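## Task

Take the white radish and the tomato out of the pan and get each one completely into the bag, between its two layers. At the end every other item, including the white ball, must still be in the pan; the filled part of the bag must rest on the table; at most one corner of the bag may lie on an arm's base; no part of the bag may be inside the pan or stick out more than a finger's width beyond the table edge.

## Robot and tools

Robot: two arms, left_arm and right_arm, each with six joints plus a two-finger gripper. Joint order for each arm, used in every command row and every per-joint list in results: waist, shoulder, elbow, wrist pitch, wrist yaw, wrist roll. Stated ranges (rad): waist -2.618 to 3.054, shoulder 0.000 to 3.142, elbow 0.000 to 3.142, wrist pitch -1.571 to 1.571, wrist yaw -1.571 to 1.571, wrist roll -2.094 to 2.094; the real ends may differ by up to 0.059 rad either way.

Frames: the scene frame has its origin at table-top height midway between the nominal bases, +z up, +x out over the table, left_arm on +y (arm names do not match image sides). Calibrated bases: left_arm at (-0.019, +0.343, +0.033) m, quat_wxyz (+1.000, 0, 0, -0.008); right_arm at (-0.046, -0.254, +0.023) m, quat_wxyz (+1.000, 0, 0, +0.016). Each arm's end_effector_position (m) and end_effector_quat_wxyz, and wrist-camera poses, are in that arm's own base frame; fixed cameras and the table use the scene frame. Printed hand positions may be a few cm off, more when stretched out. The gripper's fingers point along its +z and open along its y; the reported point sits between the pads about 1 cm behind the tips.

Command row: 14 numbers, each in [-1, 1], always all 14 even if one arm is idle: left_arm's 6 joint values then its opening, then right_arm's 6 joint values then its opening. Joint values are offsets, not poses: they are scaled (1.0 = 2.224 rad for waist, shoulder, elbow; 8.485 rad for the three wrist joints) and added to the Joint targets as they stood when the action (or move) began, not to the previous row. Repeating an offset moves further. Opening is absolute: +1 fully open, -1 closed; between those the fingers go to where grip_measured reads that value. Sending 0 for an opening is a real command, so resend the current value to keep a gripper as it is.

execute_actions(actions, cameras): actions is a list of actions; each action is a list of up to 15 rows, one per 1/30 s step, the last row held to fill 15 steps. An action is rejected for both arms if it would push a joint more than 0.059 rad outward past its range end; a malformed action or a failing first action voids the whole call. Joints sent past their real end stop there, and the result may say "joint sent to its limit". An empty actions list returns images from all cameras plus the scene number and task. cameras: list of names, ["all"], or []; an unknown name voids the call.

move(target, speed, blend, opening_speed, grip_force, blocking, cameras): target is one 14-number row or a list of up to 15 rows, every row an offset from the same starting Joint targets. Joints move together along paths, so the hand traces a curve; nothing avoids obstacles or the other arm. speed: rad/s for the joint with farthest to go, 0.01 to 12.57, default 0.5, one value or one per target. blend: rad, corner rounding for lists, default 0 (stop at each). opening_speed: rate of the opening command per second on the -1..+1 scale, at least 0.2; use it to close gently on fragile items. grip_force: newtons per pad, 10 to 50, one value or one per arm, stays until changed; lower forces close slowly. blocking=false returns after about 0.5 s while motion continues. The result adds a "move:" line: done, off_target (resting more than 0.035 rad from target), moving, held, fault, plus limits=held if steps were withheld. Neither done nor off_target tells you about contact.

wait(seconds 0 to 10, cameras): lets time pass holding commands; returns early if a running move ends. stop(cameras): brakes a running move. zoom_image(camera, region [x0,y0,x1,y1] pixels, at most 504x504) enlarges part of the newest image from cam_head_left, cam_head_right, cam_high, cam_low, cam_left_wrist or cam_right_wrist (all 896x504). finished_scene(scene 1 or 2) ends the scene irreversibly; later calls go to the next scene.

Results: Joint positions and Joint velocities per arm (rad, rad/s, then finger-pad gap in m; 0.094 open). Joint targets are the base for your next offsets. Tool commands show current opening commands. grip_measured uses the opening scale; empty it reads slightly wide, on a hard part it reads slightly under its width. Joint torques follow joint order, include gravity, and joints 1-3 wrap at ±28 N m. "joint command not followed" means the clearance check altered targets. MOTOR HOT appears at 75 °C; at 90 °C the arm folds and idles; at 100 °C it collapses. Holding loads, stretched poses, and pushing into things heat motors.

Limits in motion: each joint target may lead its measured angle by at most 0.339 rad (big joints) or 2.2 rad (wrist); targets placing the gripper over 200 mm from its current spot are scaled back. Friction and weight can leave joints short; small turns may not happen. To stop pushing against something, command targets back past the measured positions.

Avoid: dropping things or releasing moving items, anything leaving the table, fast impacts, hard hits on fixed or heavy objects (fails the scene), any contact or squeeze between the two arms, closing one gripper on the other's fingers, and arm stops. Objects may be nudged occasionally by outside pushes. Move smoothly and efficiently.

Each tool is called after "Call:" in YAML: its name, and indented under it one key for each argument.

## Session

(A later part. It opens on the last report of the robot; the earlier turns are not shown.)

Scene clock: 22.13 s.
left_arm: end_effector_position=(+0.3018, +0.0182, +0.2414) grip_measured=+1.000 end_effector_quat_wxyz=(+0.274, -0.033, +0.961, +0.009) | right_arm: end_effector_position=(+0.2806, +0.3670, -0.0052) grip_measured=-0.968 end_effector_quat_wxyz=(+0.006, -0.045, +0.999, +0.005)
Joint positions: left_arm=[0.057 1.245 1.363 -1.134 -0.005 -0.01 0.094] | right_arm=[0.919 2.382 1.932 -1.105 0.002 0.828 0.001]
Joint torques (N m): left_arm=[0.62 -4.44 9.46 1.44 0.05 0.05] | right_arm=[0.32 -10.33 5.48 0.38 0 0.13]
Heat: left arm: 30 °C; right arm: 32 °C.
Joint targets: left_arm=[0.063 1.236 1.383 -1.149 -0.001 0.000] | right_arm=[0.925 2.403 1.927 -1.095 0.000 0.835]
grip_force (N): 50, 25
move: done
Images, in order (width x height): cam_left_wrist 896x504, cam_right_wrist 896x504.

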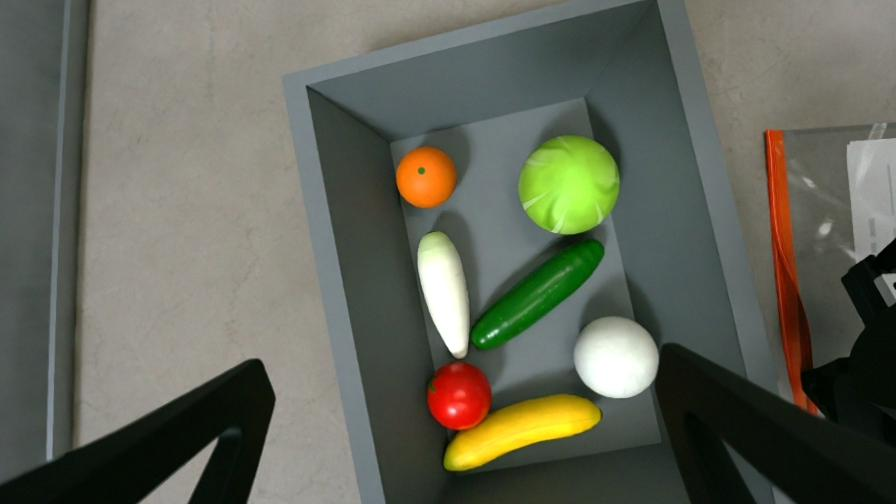

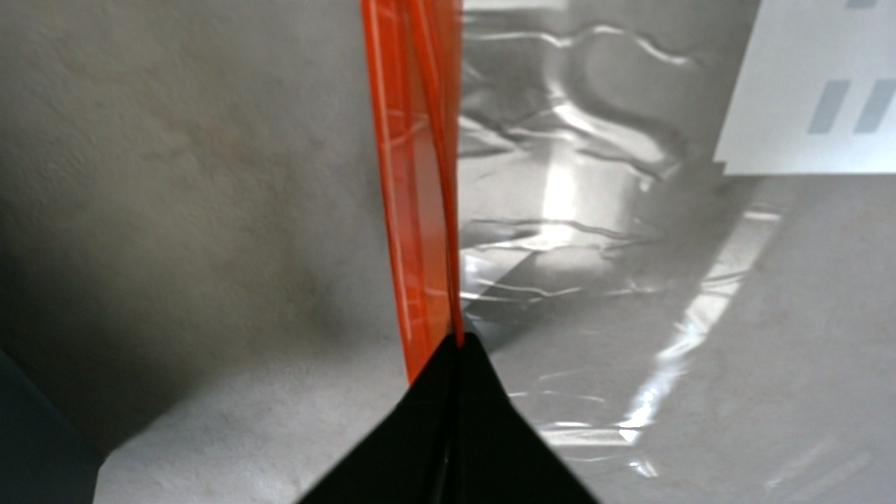

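Call:
move:
  target:
    - [0,0,0,0,0,0,1,0,0,0,0,0,0,-1]
    - [0,0,0,0,0,0,1,-0.0162,-0.0911,0.0213,-0.02946,0,-0.0042,-1]
  speed: 0.15
  grip_force: [50,50]
  cameras: ["cam_right_wrist","cam_left_wrist","cam_high","cam_low"]

Call:
zoom_image:
  camera: "cam_low"
  region: [340, 230, 560, 360]

Call:
zoom_image:
  camera: "cam_high"
  region: [330, 60, 550, 330]

Scene clock: 25.73 s.
left_arm: end_effector_position=(+0.3018, +0.0182, +0.2414) grip_measured=+1.000 end_effector_quat_wxyz=(+0.274, -0.033, +0.961, +0.009) | right_arm: end_effector_position=(+0.2636, +0.3281, +0.0546) grip_measured=-0.990 end_effector_quat_wxyz=(-0.023, -0.044, +0.998, -0.027)
Joint positions: left_arm=[0.057 1.245 1.363 -1.134 -0.005 -0.01 0.094] | right_arm=[0.895 2.254 1.95 -1.337 0.002 0.807 0]
Joint torques (N m): left_arm=[0.64 -4.42 9.48 1.44 0.05 0.05] | right_arm=[-0.55 -16.12 8.23 0.08 0 -0.02]
Heat: left arm: 31 °C; right arm: 34 °C.
Joint targets: left_arm=[0.063 1.236 1.383 -1.149 -0.001 0.000] | right_arm=[0.889 2.200 1.975 -1.345 0.000 0.799]
move: off_target (right_arm); right_arm: the shoulder is farthest, 0.054 rad from its target
Images, in order (width x height): cam_high 896x504, cam_low 896x504, cam_left_wrist 896x504, cam_right_wrist 896x504.

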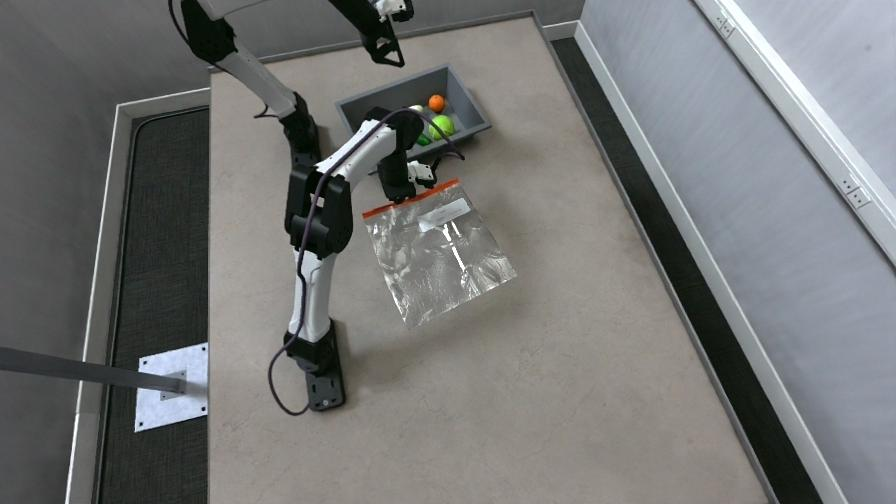

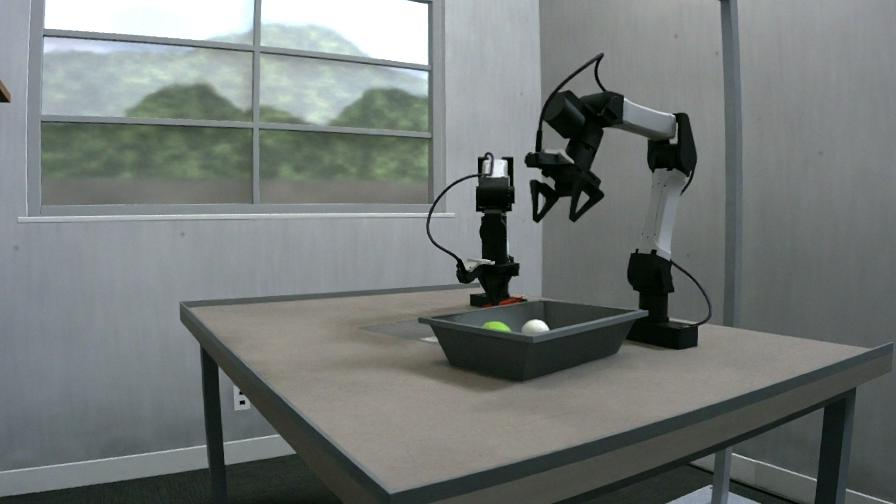

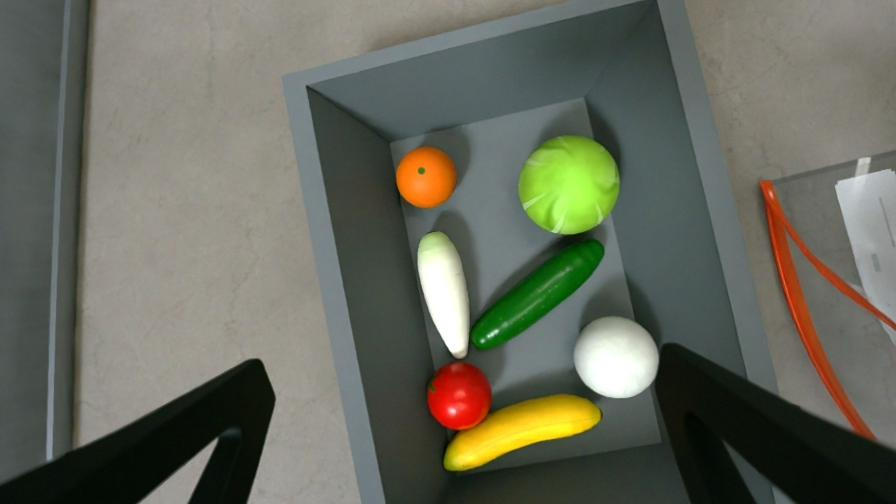

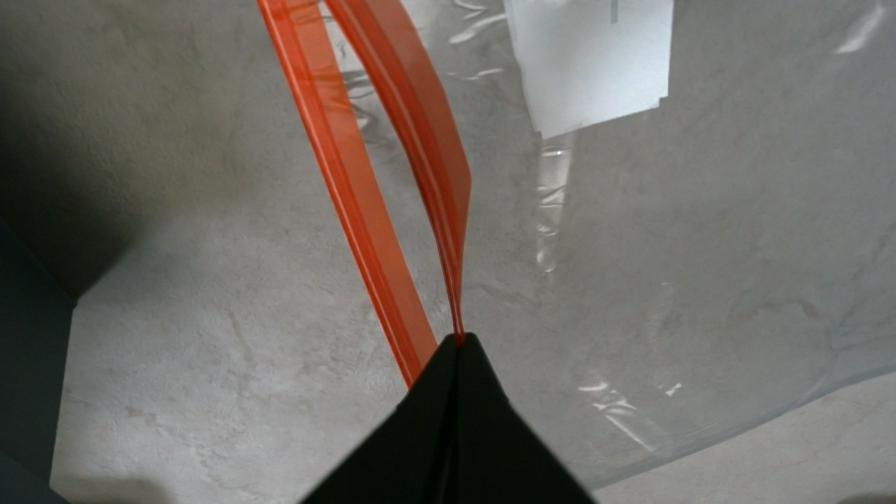

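Scaled by 2.291 from the camera's 896x504 image, which has a finer 1280x720 frame.

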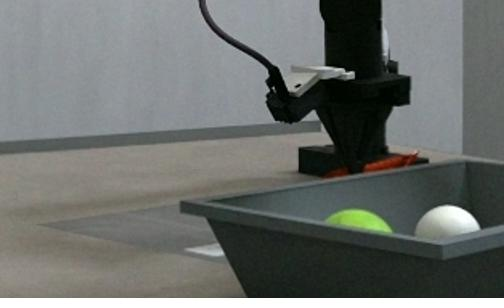

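Scaled by 1.867 from the camera's 896x504 image, which has a finer 1280x720 frame.

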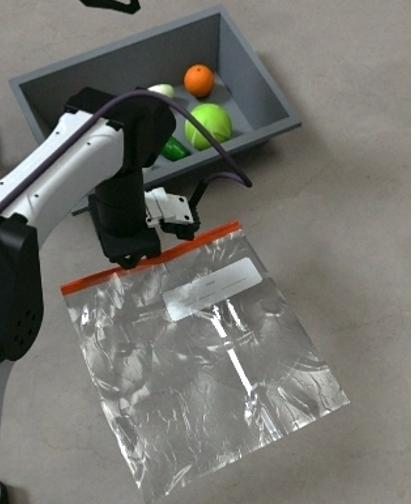

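Call:
move:
  target: [0,0,0,0,0,0,1,-0.0126,-0.0477,0,-0.0125,0,-0.0032,-1]
  speed: 0.12
  cameras: ["cam_right_wrist","cam_left_wrist","cam_high","cam_head_left"]

Call:
zoom_image:
  camera: "cam_high"
  region: [330, 60, 550, 330]

Call:
zoom_image:
  camera: "cam_head_left"
  region: [180, 200, 500, 380]

Scene clock: 27.90 s.
left_arm: end_effector_position=(+0.3018, +0.0182, +0.2414) grip_measured=+1.000 end_effector_quat_wxyz=(+0.274, -0.033, +0.961, +0.009) | right_arm: end_effector_position=(+0.2585, +0.3035, +0.0989) grip_measured=-0.990 end_effector_quat_wxyz=(-0.022, -0.043, +0.998, -0.026)
Joint positions: left_arm=[0.057 1.245 1.363 -1.134 -0.005 -0.01 0.094] | right_arm=[0.866 2.146 1.95 -1.443 0.002 0.78 0]
Joint torques (N m): left_arm=[0.65 -4.41 9.52 1.44 0.05 0.04] | right_arm=[-0.5 -15.15 8.23 0.04 0 0.01]
Heat: left arm: 31 °C; right arm: 36 °C.
Joint targets: left_arm=[0.063 1.236 1.383 -1.149 -0.001 0.000] | right_arm=[0.861 2.094 1.975 -1.451 0.000 0.772]
move: off_target (right_arm); right_arm: the shoulder is farthest, 0.052 rad from its target
Images, in order (width x height): cam_head_left 896x504, cam_high 896x504, cam_left_wrist 896x504, cam_right_wrist 896x504.

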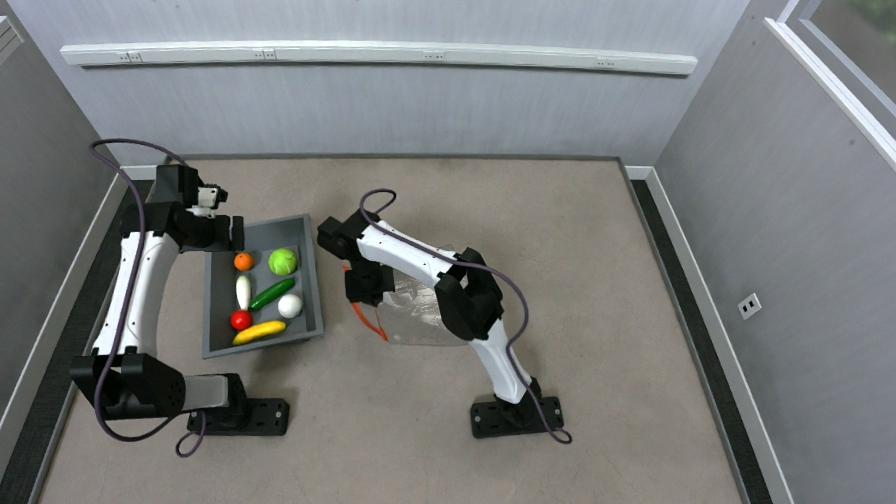

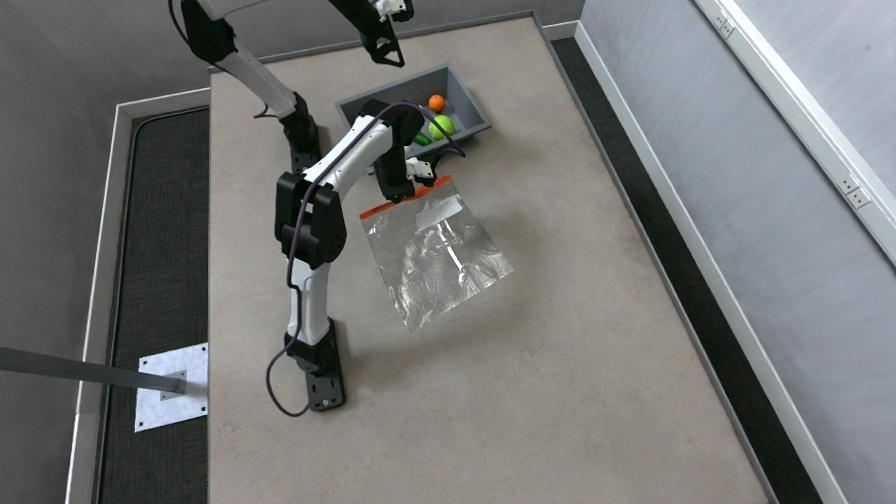

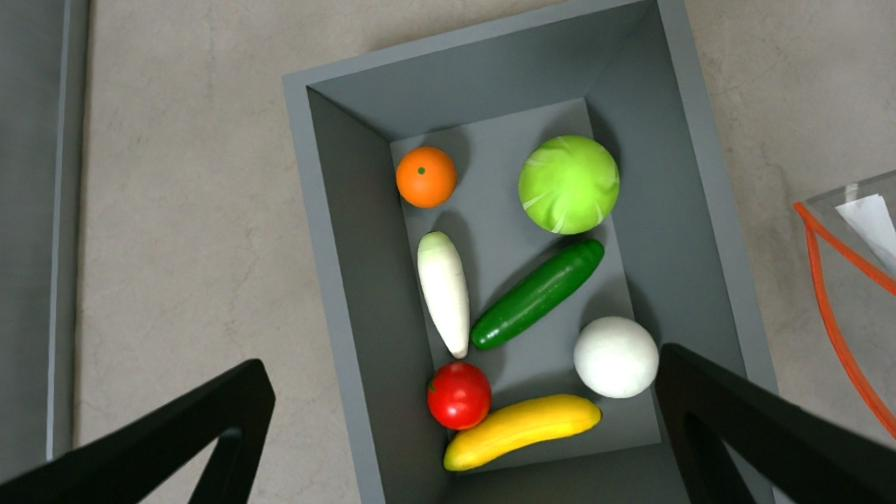

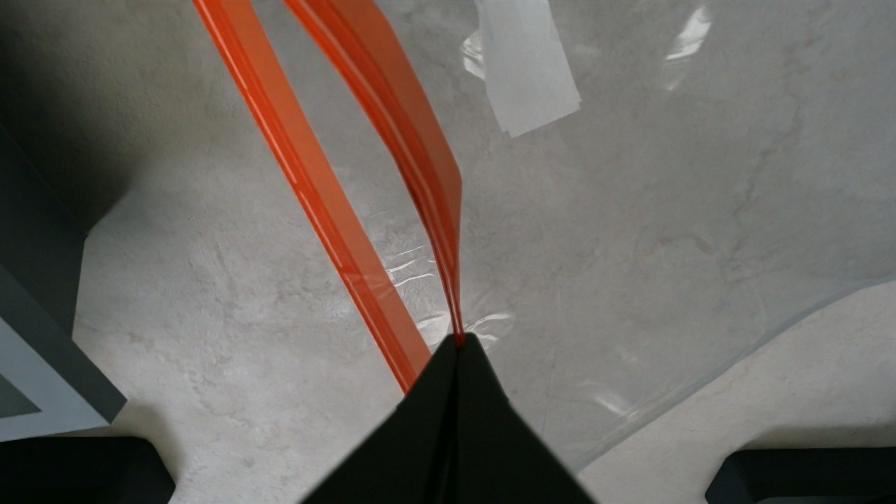

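Scaled by 1.867 from the camera's 896x504 image, which has a finer 1280x720 frame.

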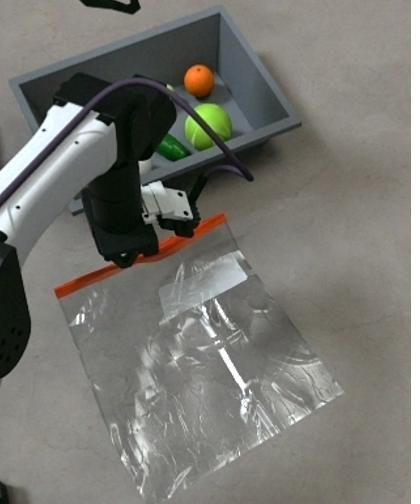

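Scaled by 1.575 from the camera's 896x504 image, which has a finer 1280x720 frame.

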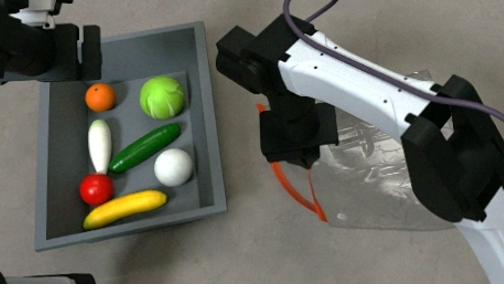

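Call:
move:
  target: [0.0054,-0.0242,-0.2292,0.0422,0,-0.0212,0.2,0,0,0,0,0,0,-1]
  speed: 0.8
  cameras: ["cam_left_wrist","cam_head_left"]

Scene clock: 30.83 s.
left_arm: end_effector_position=(+0.2835, +0.0200, +0.1177) grip_measured=+0.202 end_effector_quat_wxyz=(+0.226, -0.115, +0.967, -0.009) | right_arm: end_effector_position=(+0.2584, +0.3034, +0.0989) grip_measured=-0.990 end_effector_quat_wxyz=(-0.023, -0.043, +0.998, -0.026)
Joint positions: left_arm=[0.068 1.196 0.881 -0.799 -0.005 -0.167 0.056] | right_arm=[0.866 2.146 1.95 -1.444 0.002 0.78 0]
Joint torques (N m): left_arm=[0.76 -4.66 7.01 1.49 0.04 -0.16] | right_arm=[-0.51 -15.09 8.2 0.05 -0.01 -0.02]
Heat: left arm: 31 °C; right arm: 37 °C.
Joint targets: left_arm=[0.075 1.182 0.873 -0.791 -0.001 -0.180] | right_arm=[0.861 2.094 1.975 -1.451 0.000 0.773]
move: off_target (right_arm); right_arm: the shoulder is farthest, 0.052 rad from its target
Images, in order (width x height): cam_head_left 896x504, cam_left_wrist 896x504.

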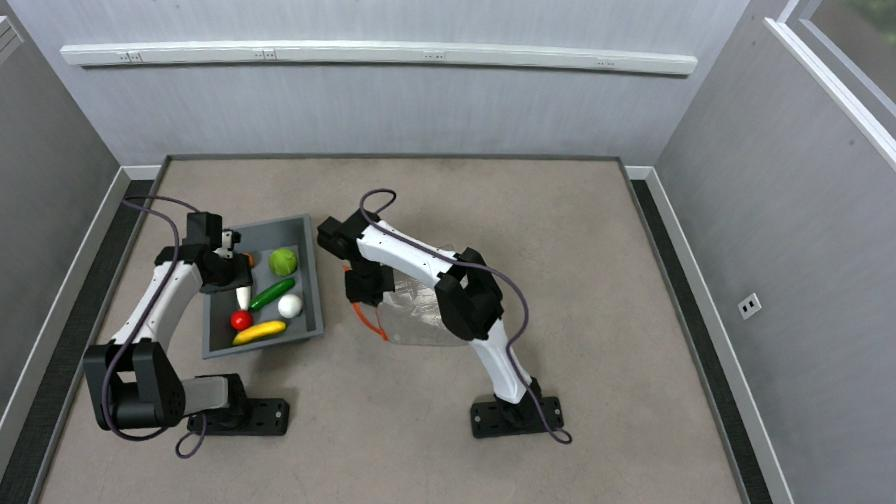

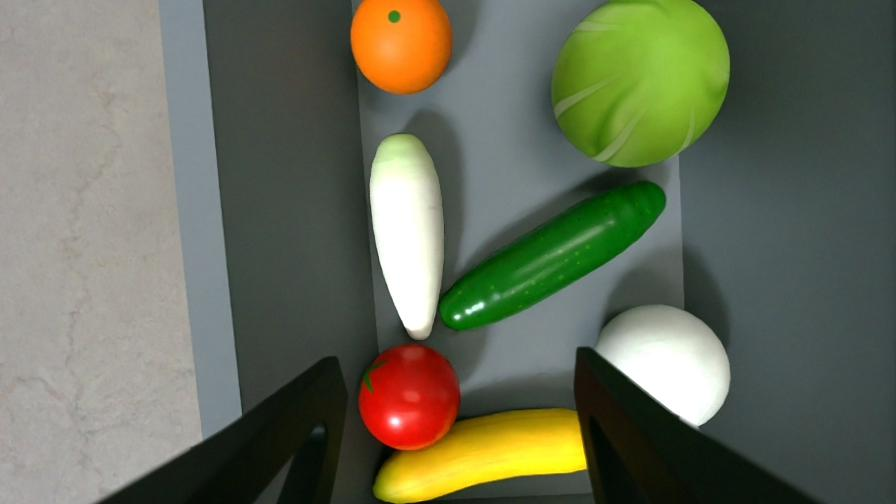

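Call:
move:
  target: [0.04,0.0568,-0.117,0.0455,0,0,-0.02,0,0,0,0,0,0,-1]
  speed: 0.5
  cameras: ["cam_left_wrist"]

Scene clock: 33.37 s.
left_arm: end_effector_position=(+0.2886, +0.0466, +0.0410) grip_measured=-0.018 end_effector_quat_wxyz=(+0.238, -0.158, +0.958, +0.001) | right_arm: end_effector_position=(+0.2584, +0.3034, +0.0989) grip_measured=-0.990 end_effector_quat_wxyz=(-0.023, -0.043, +0.998, -0.026)
Joint positions: left_arm=[0.157 1.299 0.622 -0.413 -0.005 -0.168 0.046] | right_arm=[0.866 2.146 1.95 -1.444 0.002 0.78 0]
Joint torques (N m): left_arm=[0.69 -3.32 6.42 1.56 0.03 -0.14] | right_arm=[-0.5 -15.09 8.21 0.05 0 -0.02]
Heat: left arm: 31 °C; right arm: 38 °C.
Joint targets: left_arm=[0.164 1.308 0.613 -0.405 -0.001 -0.180] | right_arm=[0.861 2.094 1.975 -1.451 0.000 0.773]
move: off_target (right_arm); right_arm: the shoulder is farthest, 0.052 rad from its target
Images, in order (width x height): cam_left_wrist 896x504.

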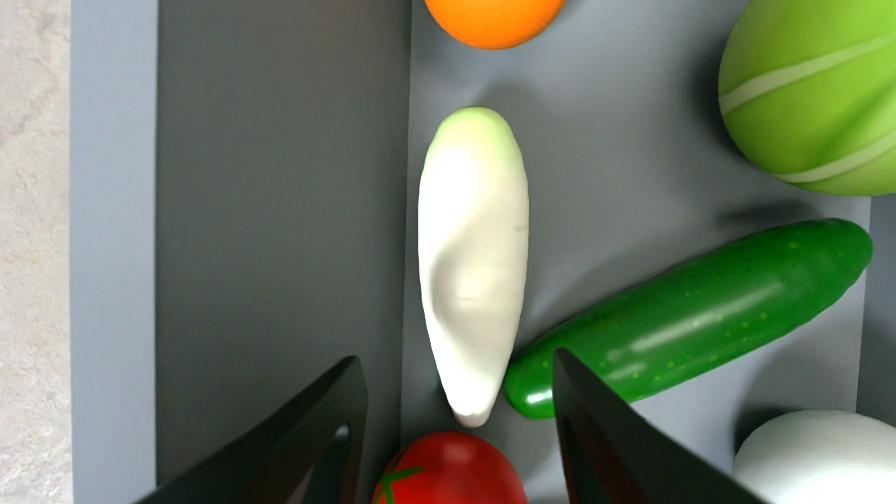

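Call:
move:
  target:
    - [-0.0042,0.0399,0.0214,0.0048,0,0,-0.02,0,0,0,0,0,0,-1]
    - [-0.0042,0.0866,-0.01875,0.0276,0,0,-0.02,0,0,0,0,0,0,-1]
  speed: [0.4,0.15]
  cameras: ["cam_left_wrist"]

Scene clock: 36.80 s.
left_arm: end_effector_position=(+0.3083, +0.0497, +0.0014) grip_measured=-0.018 end_effector_quat_wxyz=(+0.240, -0.158, +0.958, +0.001) | right_arm: end_effector_position=(+0.2584, +0.3034, +0.0989) grip_measured=-0.990 end_effector_quat_wxyz=(-0.023, -0.043, +0.998, -0.026)
Joint positions: left_arm=[0.157 1.488 0.582 -0.179 -0.005 -0.168 0.046] | right_arm=[0.866 2.146 1.95 -1.444 0.002 0.78 0]
Joint torques (N m): left_arm=[-0.02 -4.04 5.49 1.54 0.03 -0.14] | right_arm=[-0.5 -15.08 8.21 0.05 0 -0.02]
Heat: left arm: 31 °C; right arm: 40 °C.
Joint targets: left_arm=[0.154 1.501 0.571 -0.171 -0.001 -0.180] | right_arm=[0.861 2.094 1.975 -1.451 0.000 0.773]
move: off_target (right_arm); right_arm: the shoulder is farthest, 0.052 rad from its target
Images, in order (width x height): cam_left_wrist 896x504.

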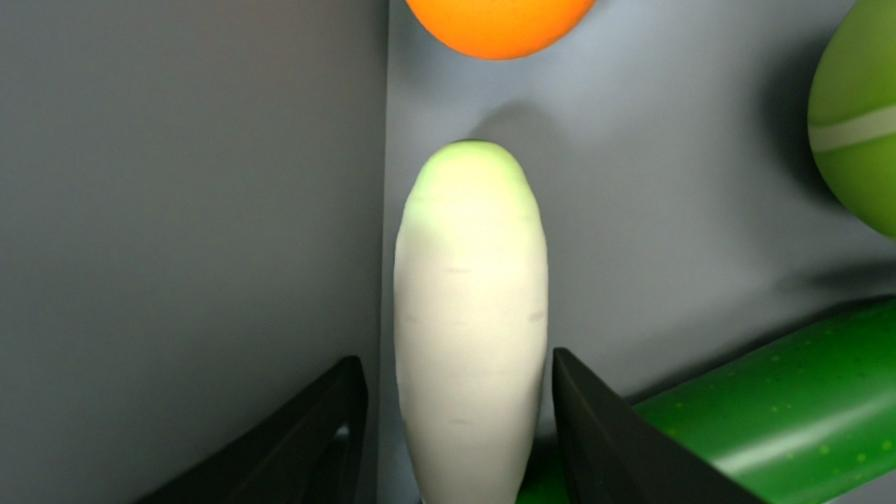

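Call:
move:
  target: [0,0,0,0,0,0,-0.6,0,0,0,0,0,0,-1]
  opening_speed: 0.5
  grip_force: [25,50]
  cameras: ["cam_left_wrist"]

Scene clock: 38.43 s.
left_arm: end_effector_position=(+0.3084, +0.0498, +0.0014) grip_measured=-0.375 end_effector_quat_wxyz=(+0.241, -0.158, +0.958, +0.001) | right_arm: end_effector_position=(+0.2584, +0.3034, +0.0989) grip_measured=-0.990 end_effector_quat_wxyz=(-0.023, -0.043, +0.998, -0.026)
Joint positions: left_arm=[0.157 1.488 0.582 -0.178 -0.005 -0.168 0.029] | right_arm=[0.866 2.146 1.95 -1.444 0.002 0.78 0]
Joint torques (N m): left_arm=[0.01 -4 5.52 1.57 0.04 -0.15] | right_arm=[-0.51 -15.09 8.23 0.05 0 -0.02]
Heat: left arm: 31 °C; right arm: 40 °C.
Joint targets: left_arm=[0.154 1.501 0.571 -0.171 -0.001 -0.180] | right_arm=[0.861 2.094 1.975 -1.451 0.000 0.773]
grip_force (N): 25, 50
move: off_target (right_arm); right_arm: the shoulder is farthest, 0.052 rad from its target
Images, in order (width x height): cam_left_wrist 896x504.

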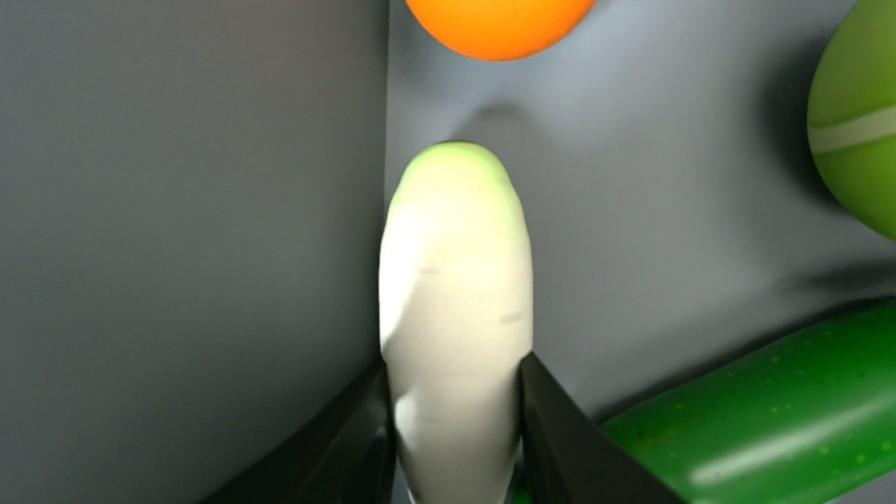

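Call:
move:
  target:
    - [0,-0.0469,0.0403,-0.02275,0,0,-0.6,0,0,0,0,0,0,-1]
    - [0,-0.1076,0.2842,-0.1026,0,0.005,-0.6,0,0,0,0,0,0,-1]
    - [-0.2266,-0.1076,0.2842,-0.1026,0,0.0212,-0.6,0,0,0,0,0,0,-1]
  speed: [0.3,0.7,0.7]
  blend: [0.05,0.15,0]
  cameras: ["cam_left_wrist","cam_high","cam_head_left"]

Call:
zoom_image:
  camera: "cam_left_wrist"
  region: [500, 0, 896, 504]

Scene clock: 43.23 s.
left_arm: end_effector_position=(+0.2827, -0.1013, +0.1793) grip_measured=-0.383 end_effector_quat_wxyz=(+0.219, +0.161, +0.962, -0.038) | right_arm: end_effector_position=(+0.2584, +0.3034, +0.0989) grip_measured=-0.990 end_effector_quat_wxyz=(-0.023, -0.043, +0.998, -0.026)
Joint positions: left_arm=[-0.346 1.276 1.181 -1.028 -0.003 -0.013 0.029] | right_arm=[0.866 2.146 1.95 -1.444 0.002 0.78 0]
Joint torques (N m): left_arm=[-0.08 -5.24 9.92 1.25 0.04 0.06] | right_arm=[-0.49 -15.09 8.21 0.05 -0.01 -0.03]
Heat: left arm: 31 °C; right arm: 42 °C.
Joint targets: left_arm=[-0.350 1.262 1.203 -1.042 -0.001 0.000] | right_arm=[0.861 2.094 1.975 -1.451 0.000 0.773]
grip_force (N): 25, 50
move: off_target (right_arm); right_arm: the shoulder is farthest, 0.052 rad from its target
Images, in order (width x height): cam_head_left 896x504, cam_high 896x504, cam_left_wrist 896x504.

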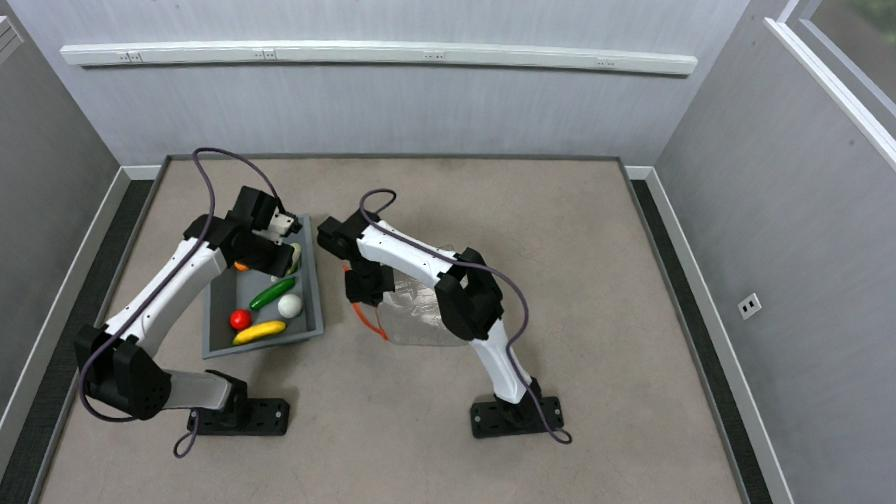

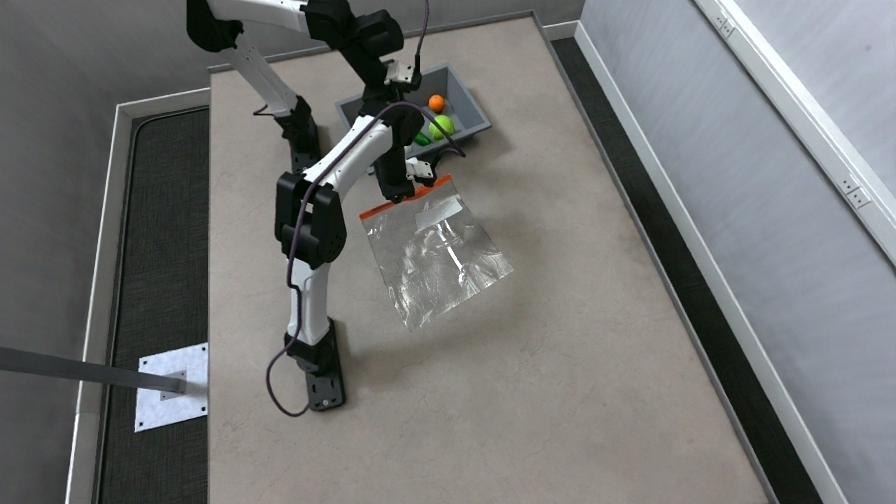

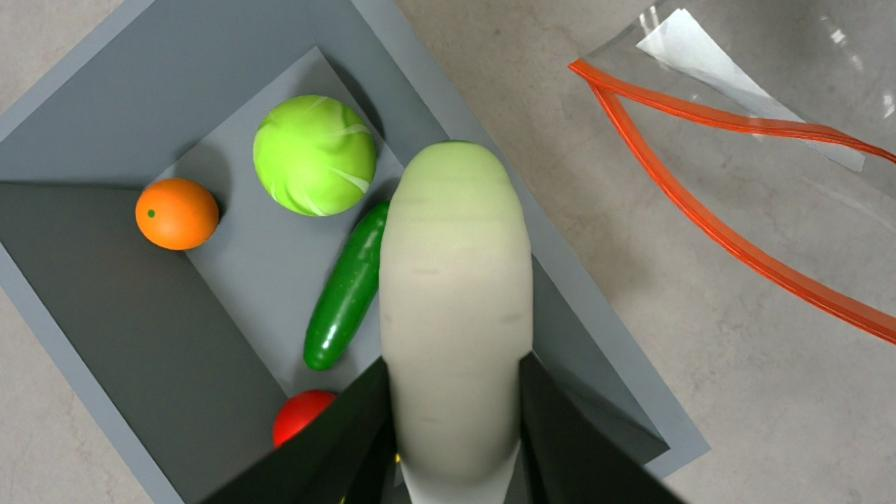

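Scaled by 1.000.

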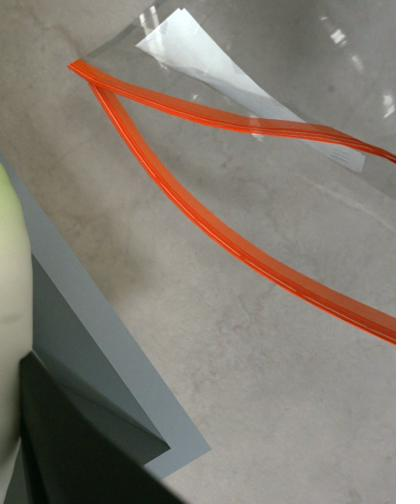

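Call:
move:
  target: [-0.09,0,0,0,0,0,-0.6,0,0,0,0,0,0,-1]
  speed: 0.5
  cameras: ["cam_left_wrist","cam_head_left"]

Scene clock: 45.50 s.
left_arm: end_effector_position=(+0.2758, -0.1184, +0.1792) grip_measured=-0.383 end_effector_quat_wxyz=(+0.217, +0.190, +0.956, -0.046) | right_arm: end_effector_position=(+0.2584, +0.3034, +0.0989) grip_measured=-0.990 end_effector_quat_wxyz=(-0.023, -0.043, +0.998, -0.026)
Joint positions: left_arm=[-0.405 1.276 1.181 -1.029 0 -0.013 0.029] | right_arm=[0.866 2.146 1.95 -1.444 0.002 0.78 0]
Joint torques (N m): left_arm=[0.69 -4.14 7.77 1.41 -0.03 -0.04] | right_arm=[-0.5 -15.08 8.21 0.05 0 -0.03]
Heat: left arm: 31 °C; right arm: 43 °C.
Joint targets: left_arm=[-0.399 1.276 1.181 -1.029 -0.004 -0.013] | right_arm=[0.861 2.094 1.975 -1.451 0.000 0.773]
grip_force (N): 25, 50
move: held (left_arm; a check stopped the path), off_target (right_arm); limits=held; left_arm: the waist is farthest, 0.145 rad from its target; right_arm: the shoulder is farthest, 0.052 rad from its target
joint command not followed: on one or more control steps a check withheld the commanded joint targets of the left arm, and it was not sent them on those steps.
cause: the commanded joint targets, or the way to them, would bring a part of the robot too close to another arm (this arm's wrist camera and the right arm's wrist (the part past the wrist pitch), 17 mm apart when this arm was first held).
Images, in order (width x height): cam_head_left 896x504, cam_left_wrist 896x504.

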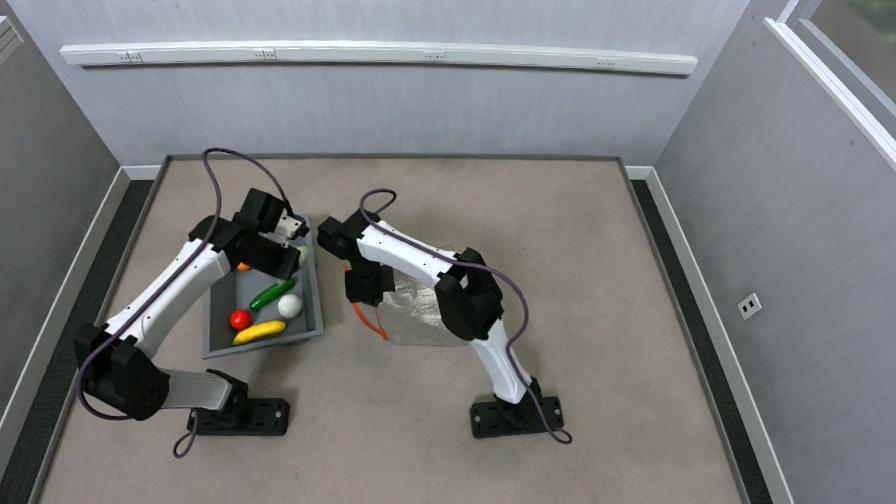

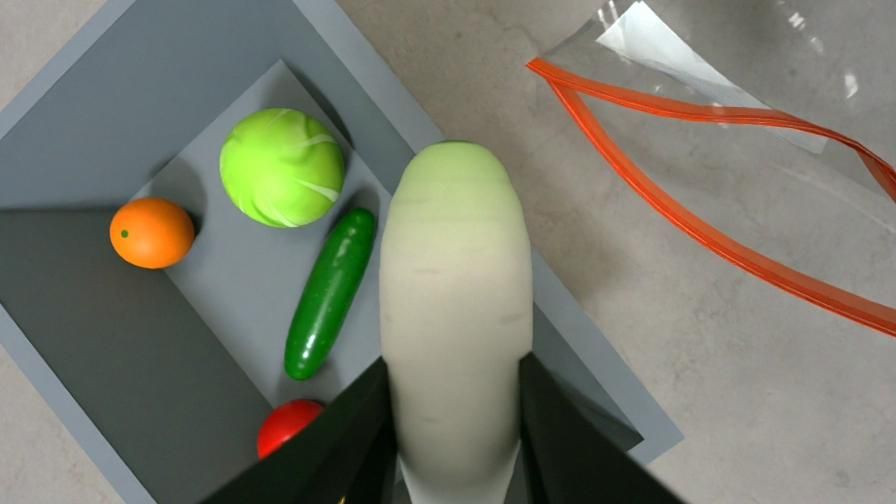

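Call:
move:
  target: [0,0,0,0,0,0,-0.6,-0.1079,-0.0547,-0.0628,0.002,0,-0.0499,-1]
  speed: 0.15
  cameras: ["cam_left_wrist","cam_head_left","cam_right_wrist","cam_high"]

Scene clock: 49.43 s.
left_arm: end_effector_position=(+0.2758, -0.1184, +0.1792) grip_measured=-0.383 end_effector_quat_wxyz=(+0.217, +0.190, +0.956, -0.046) | right_arm: end_effector_position=(+0.3028, +0.2181, +0.1171) grip_measured=-0.990 end_effector_quat_wxyz=(-0.025, -0.134, +0.991, -0.014)
Joint positions: left_arm=[-0.405 1.276 1.181 -1.029 0 -0.013 0.029] | right_arm=[0.625 2.024 1.839 -1.444 0.002 0.357 0]
Joint torques (N m): left_arm=[0.69 -4.15 7.77 1.41 -0.03 -0.04] | right_arm=[-0.36 -14.22 5.48 0.26 -0.02 -0.01]
Heat: left arm: 31 °C; right arm: 44 °C.
Joint targets: left_arm=[-0.399 1.276 1.181 -1.029 -0.004 -0.013] | right_arm=[0.621 1.972 1.835 -1.434 0.000 0.349]
grip_force (N): 25, 50
move: off_target (right_arm); right_arm: the shoulder is farthest, 0.052 rad from its target
Images, in order (width x height): cam_head_left 896x504, cam_high 896x504, cam_left_wrist 896x504, cam_right_wrist 896x504.

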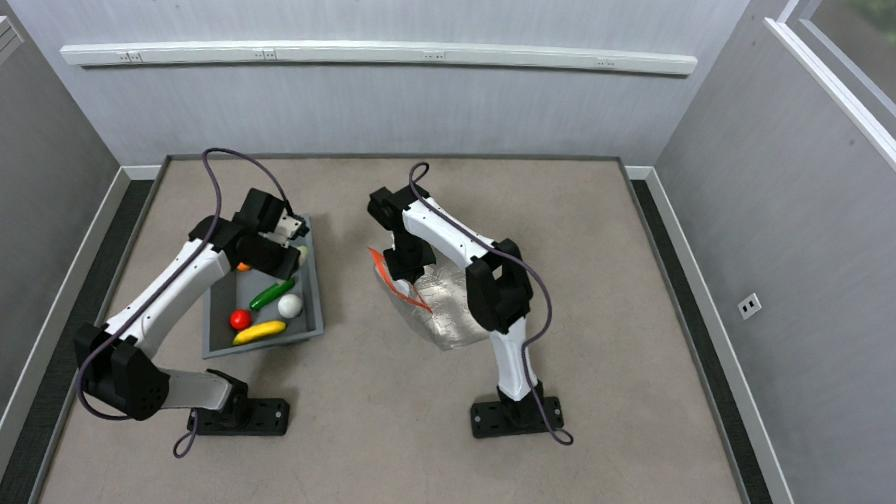

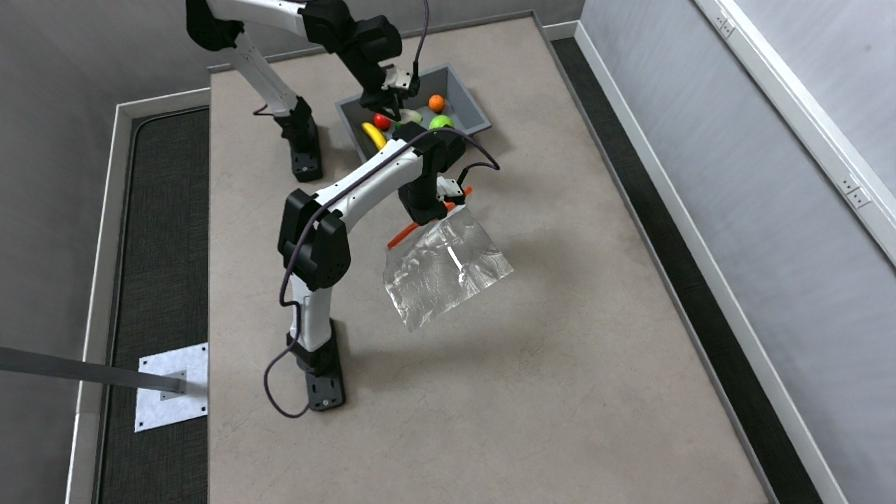

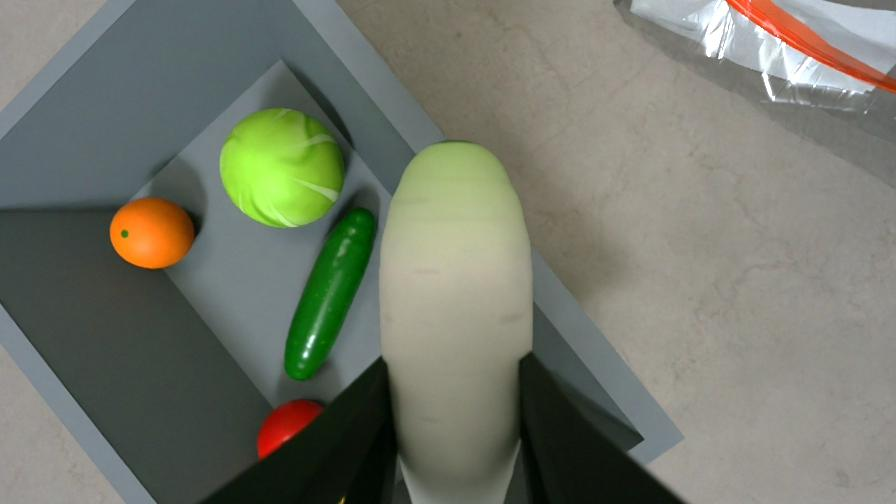

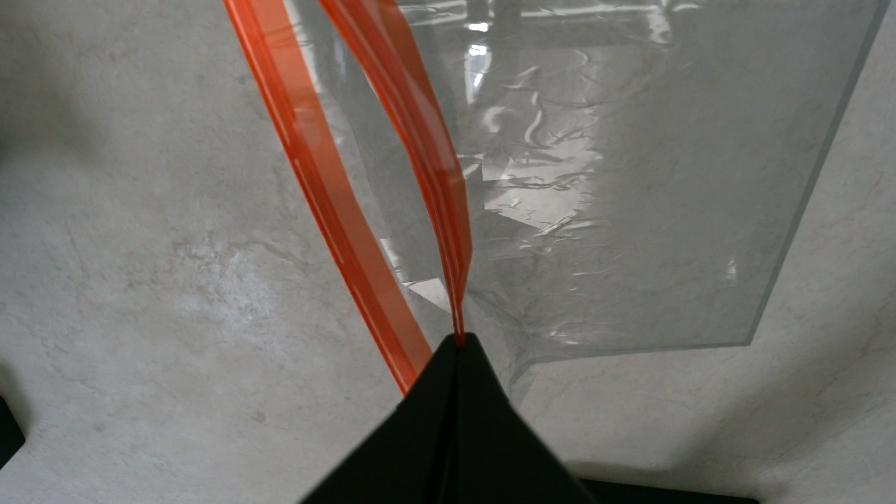

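Call:
zoom_image:
  camera: "cam_head_left"
  region: [340, 220, 520, 360]

Call:
zoom_image:
  camera: "cam_high"
  region: [370, 160, 530, 340]

Call:
zoom_image:
  camera: "cam_right_wrist"
  region: [200, 0, 600, 420]

Scaled by 2.800 from the camera's 896x504 image, which has a finer 1280x720 frame.

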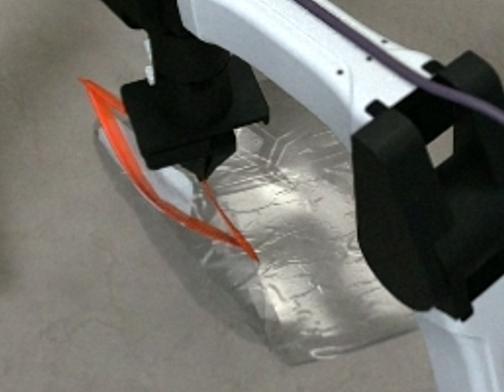

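Scaled by 2.800 from the camera's 896x504 image, which has a finer 1280x720 frame.

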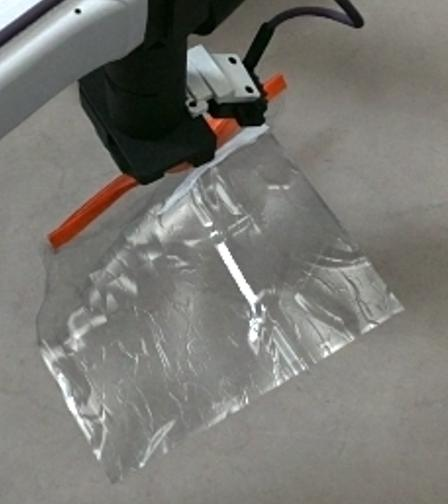

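Scaled by 1.200 from the camera's 896x504 image, which has a finer 1280x720 frame.

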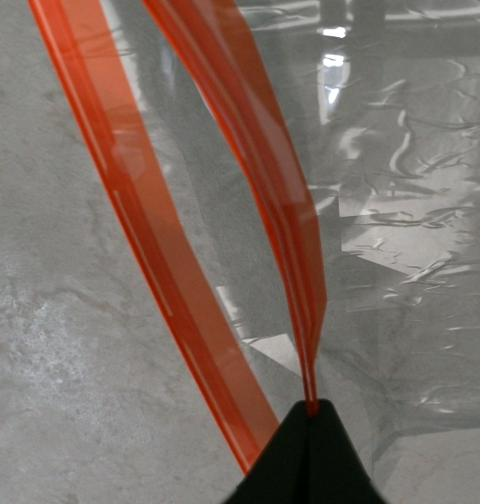

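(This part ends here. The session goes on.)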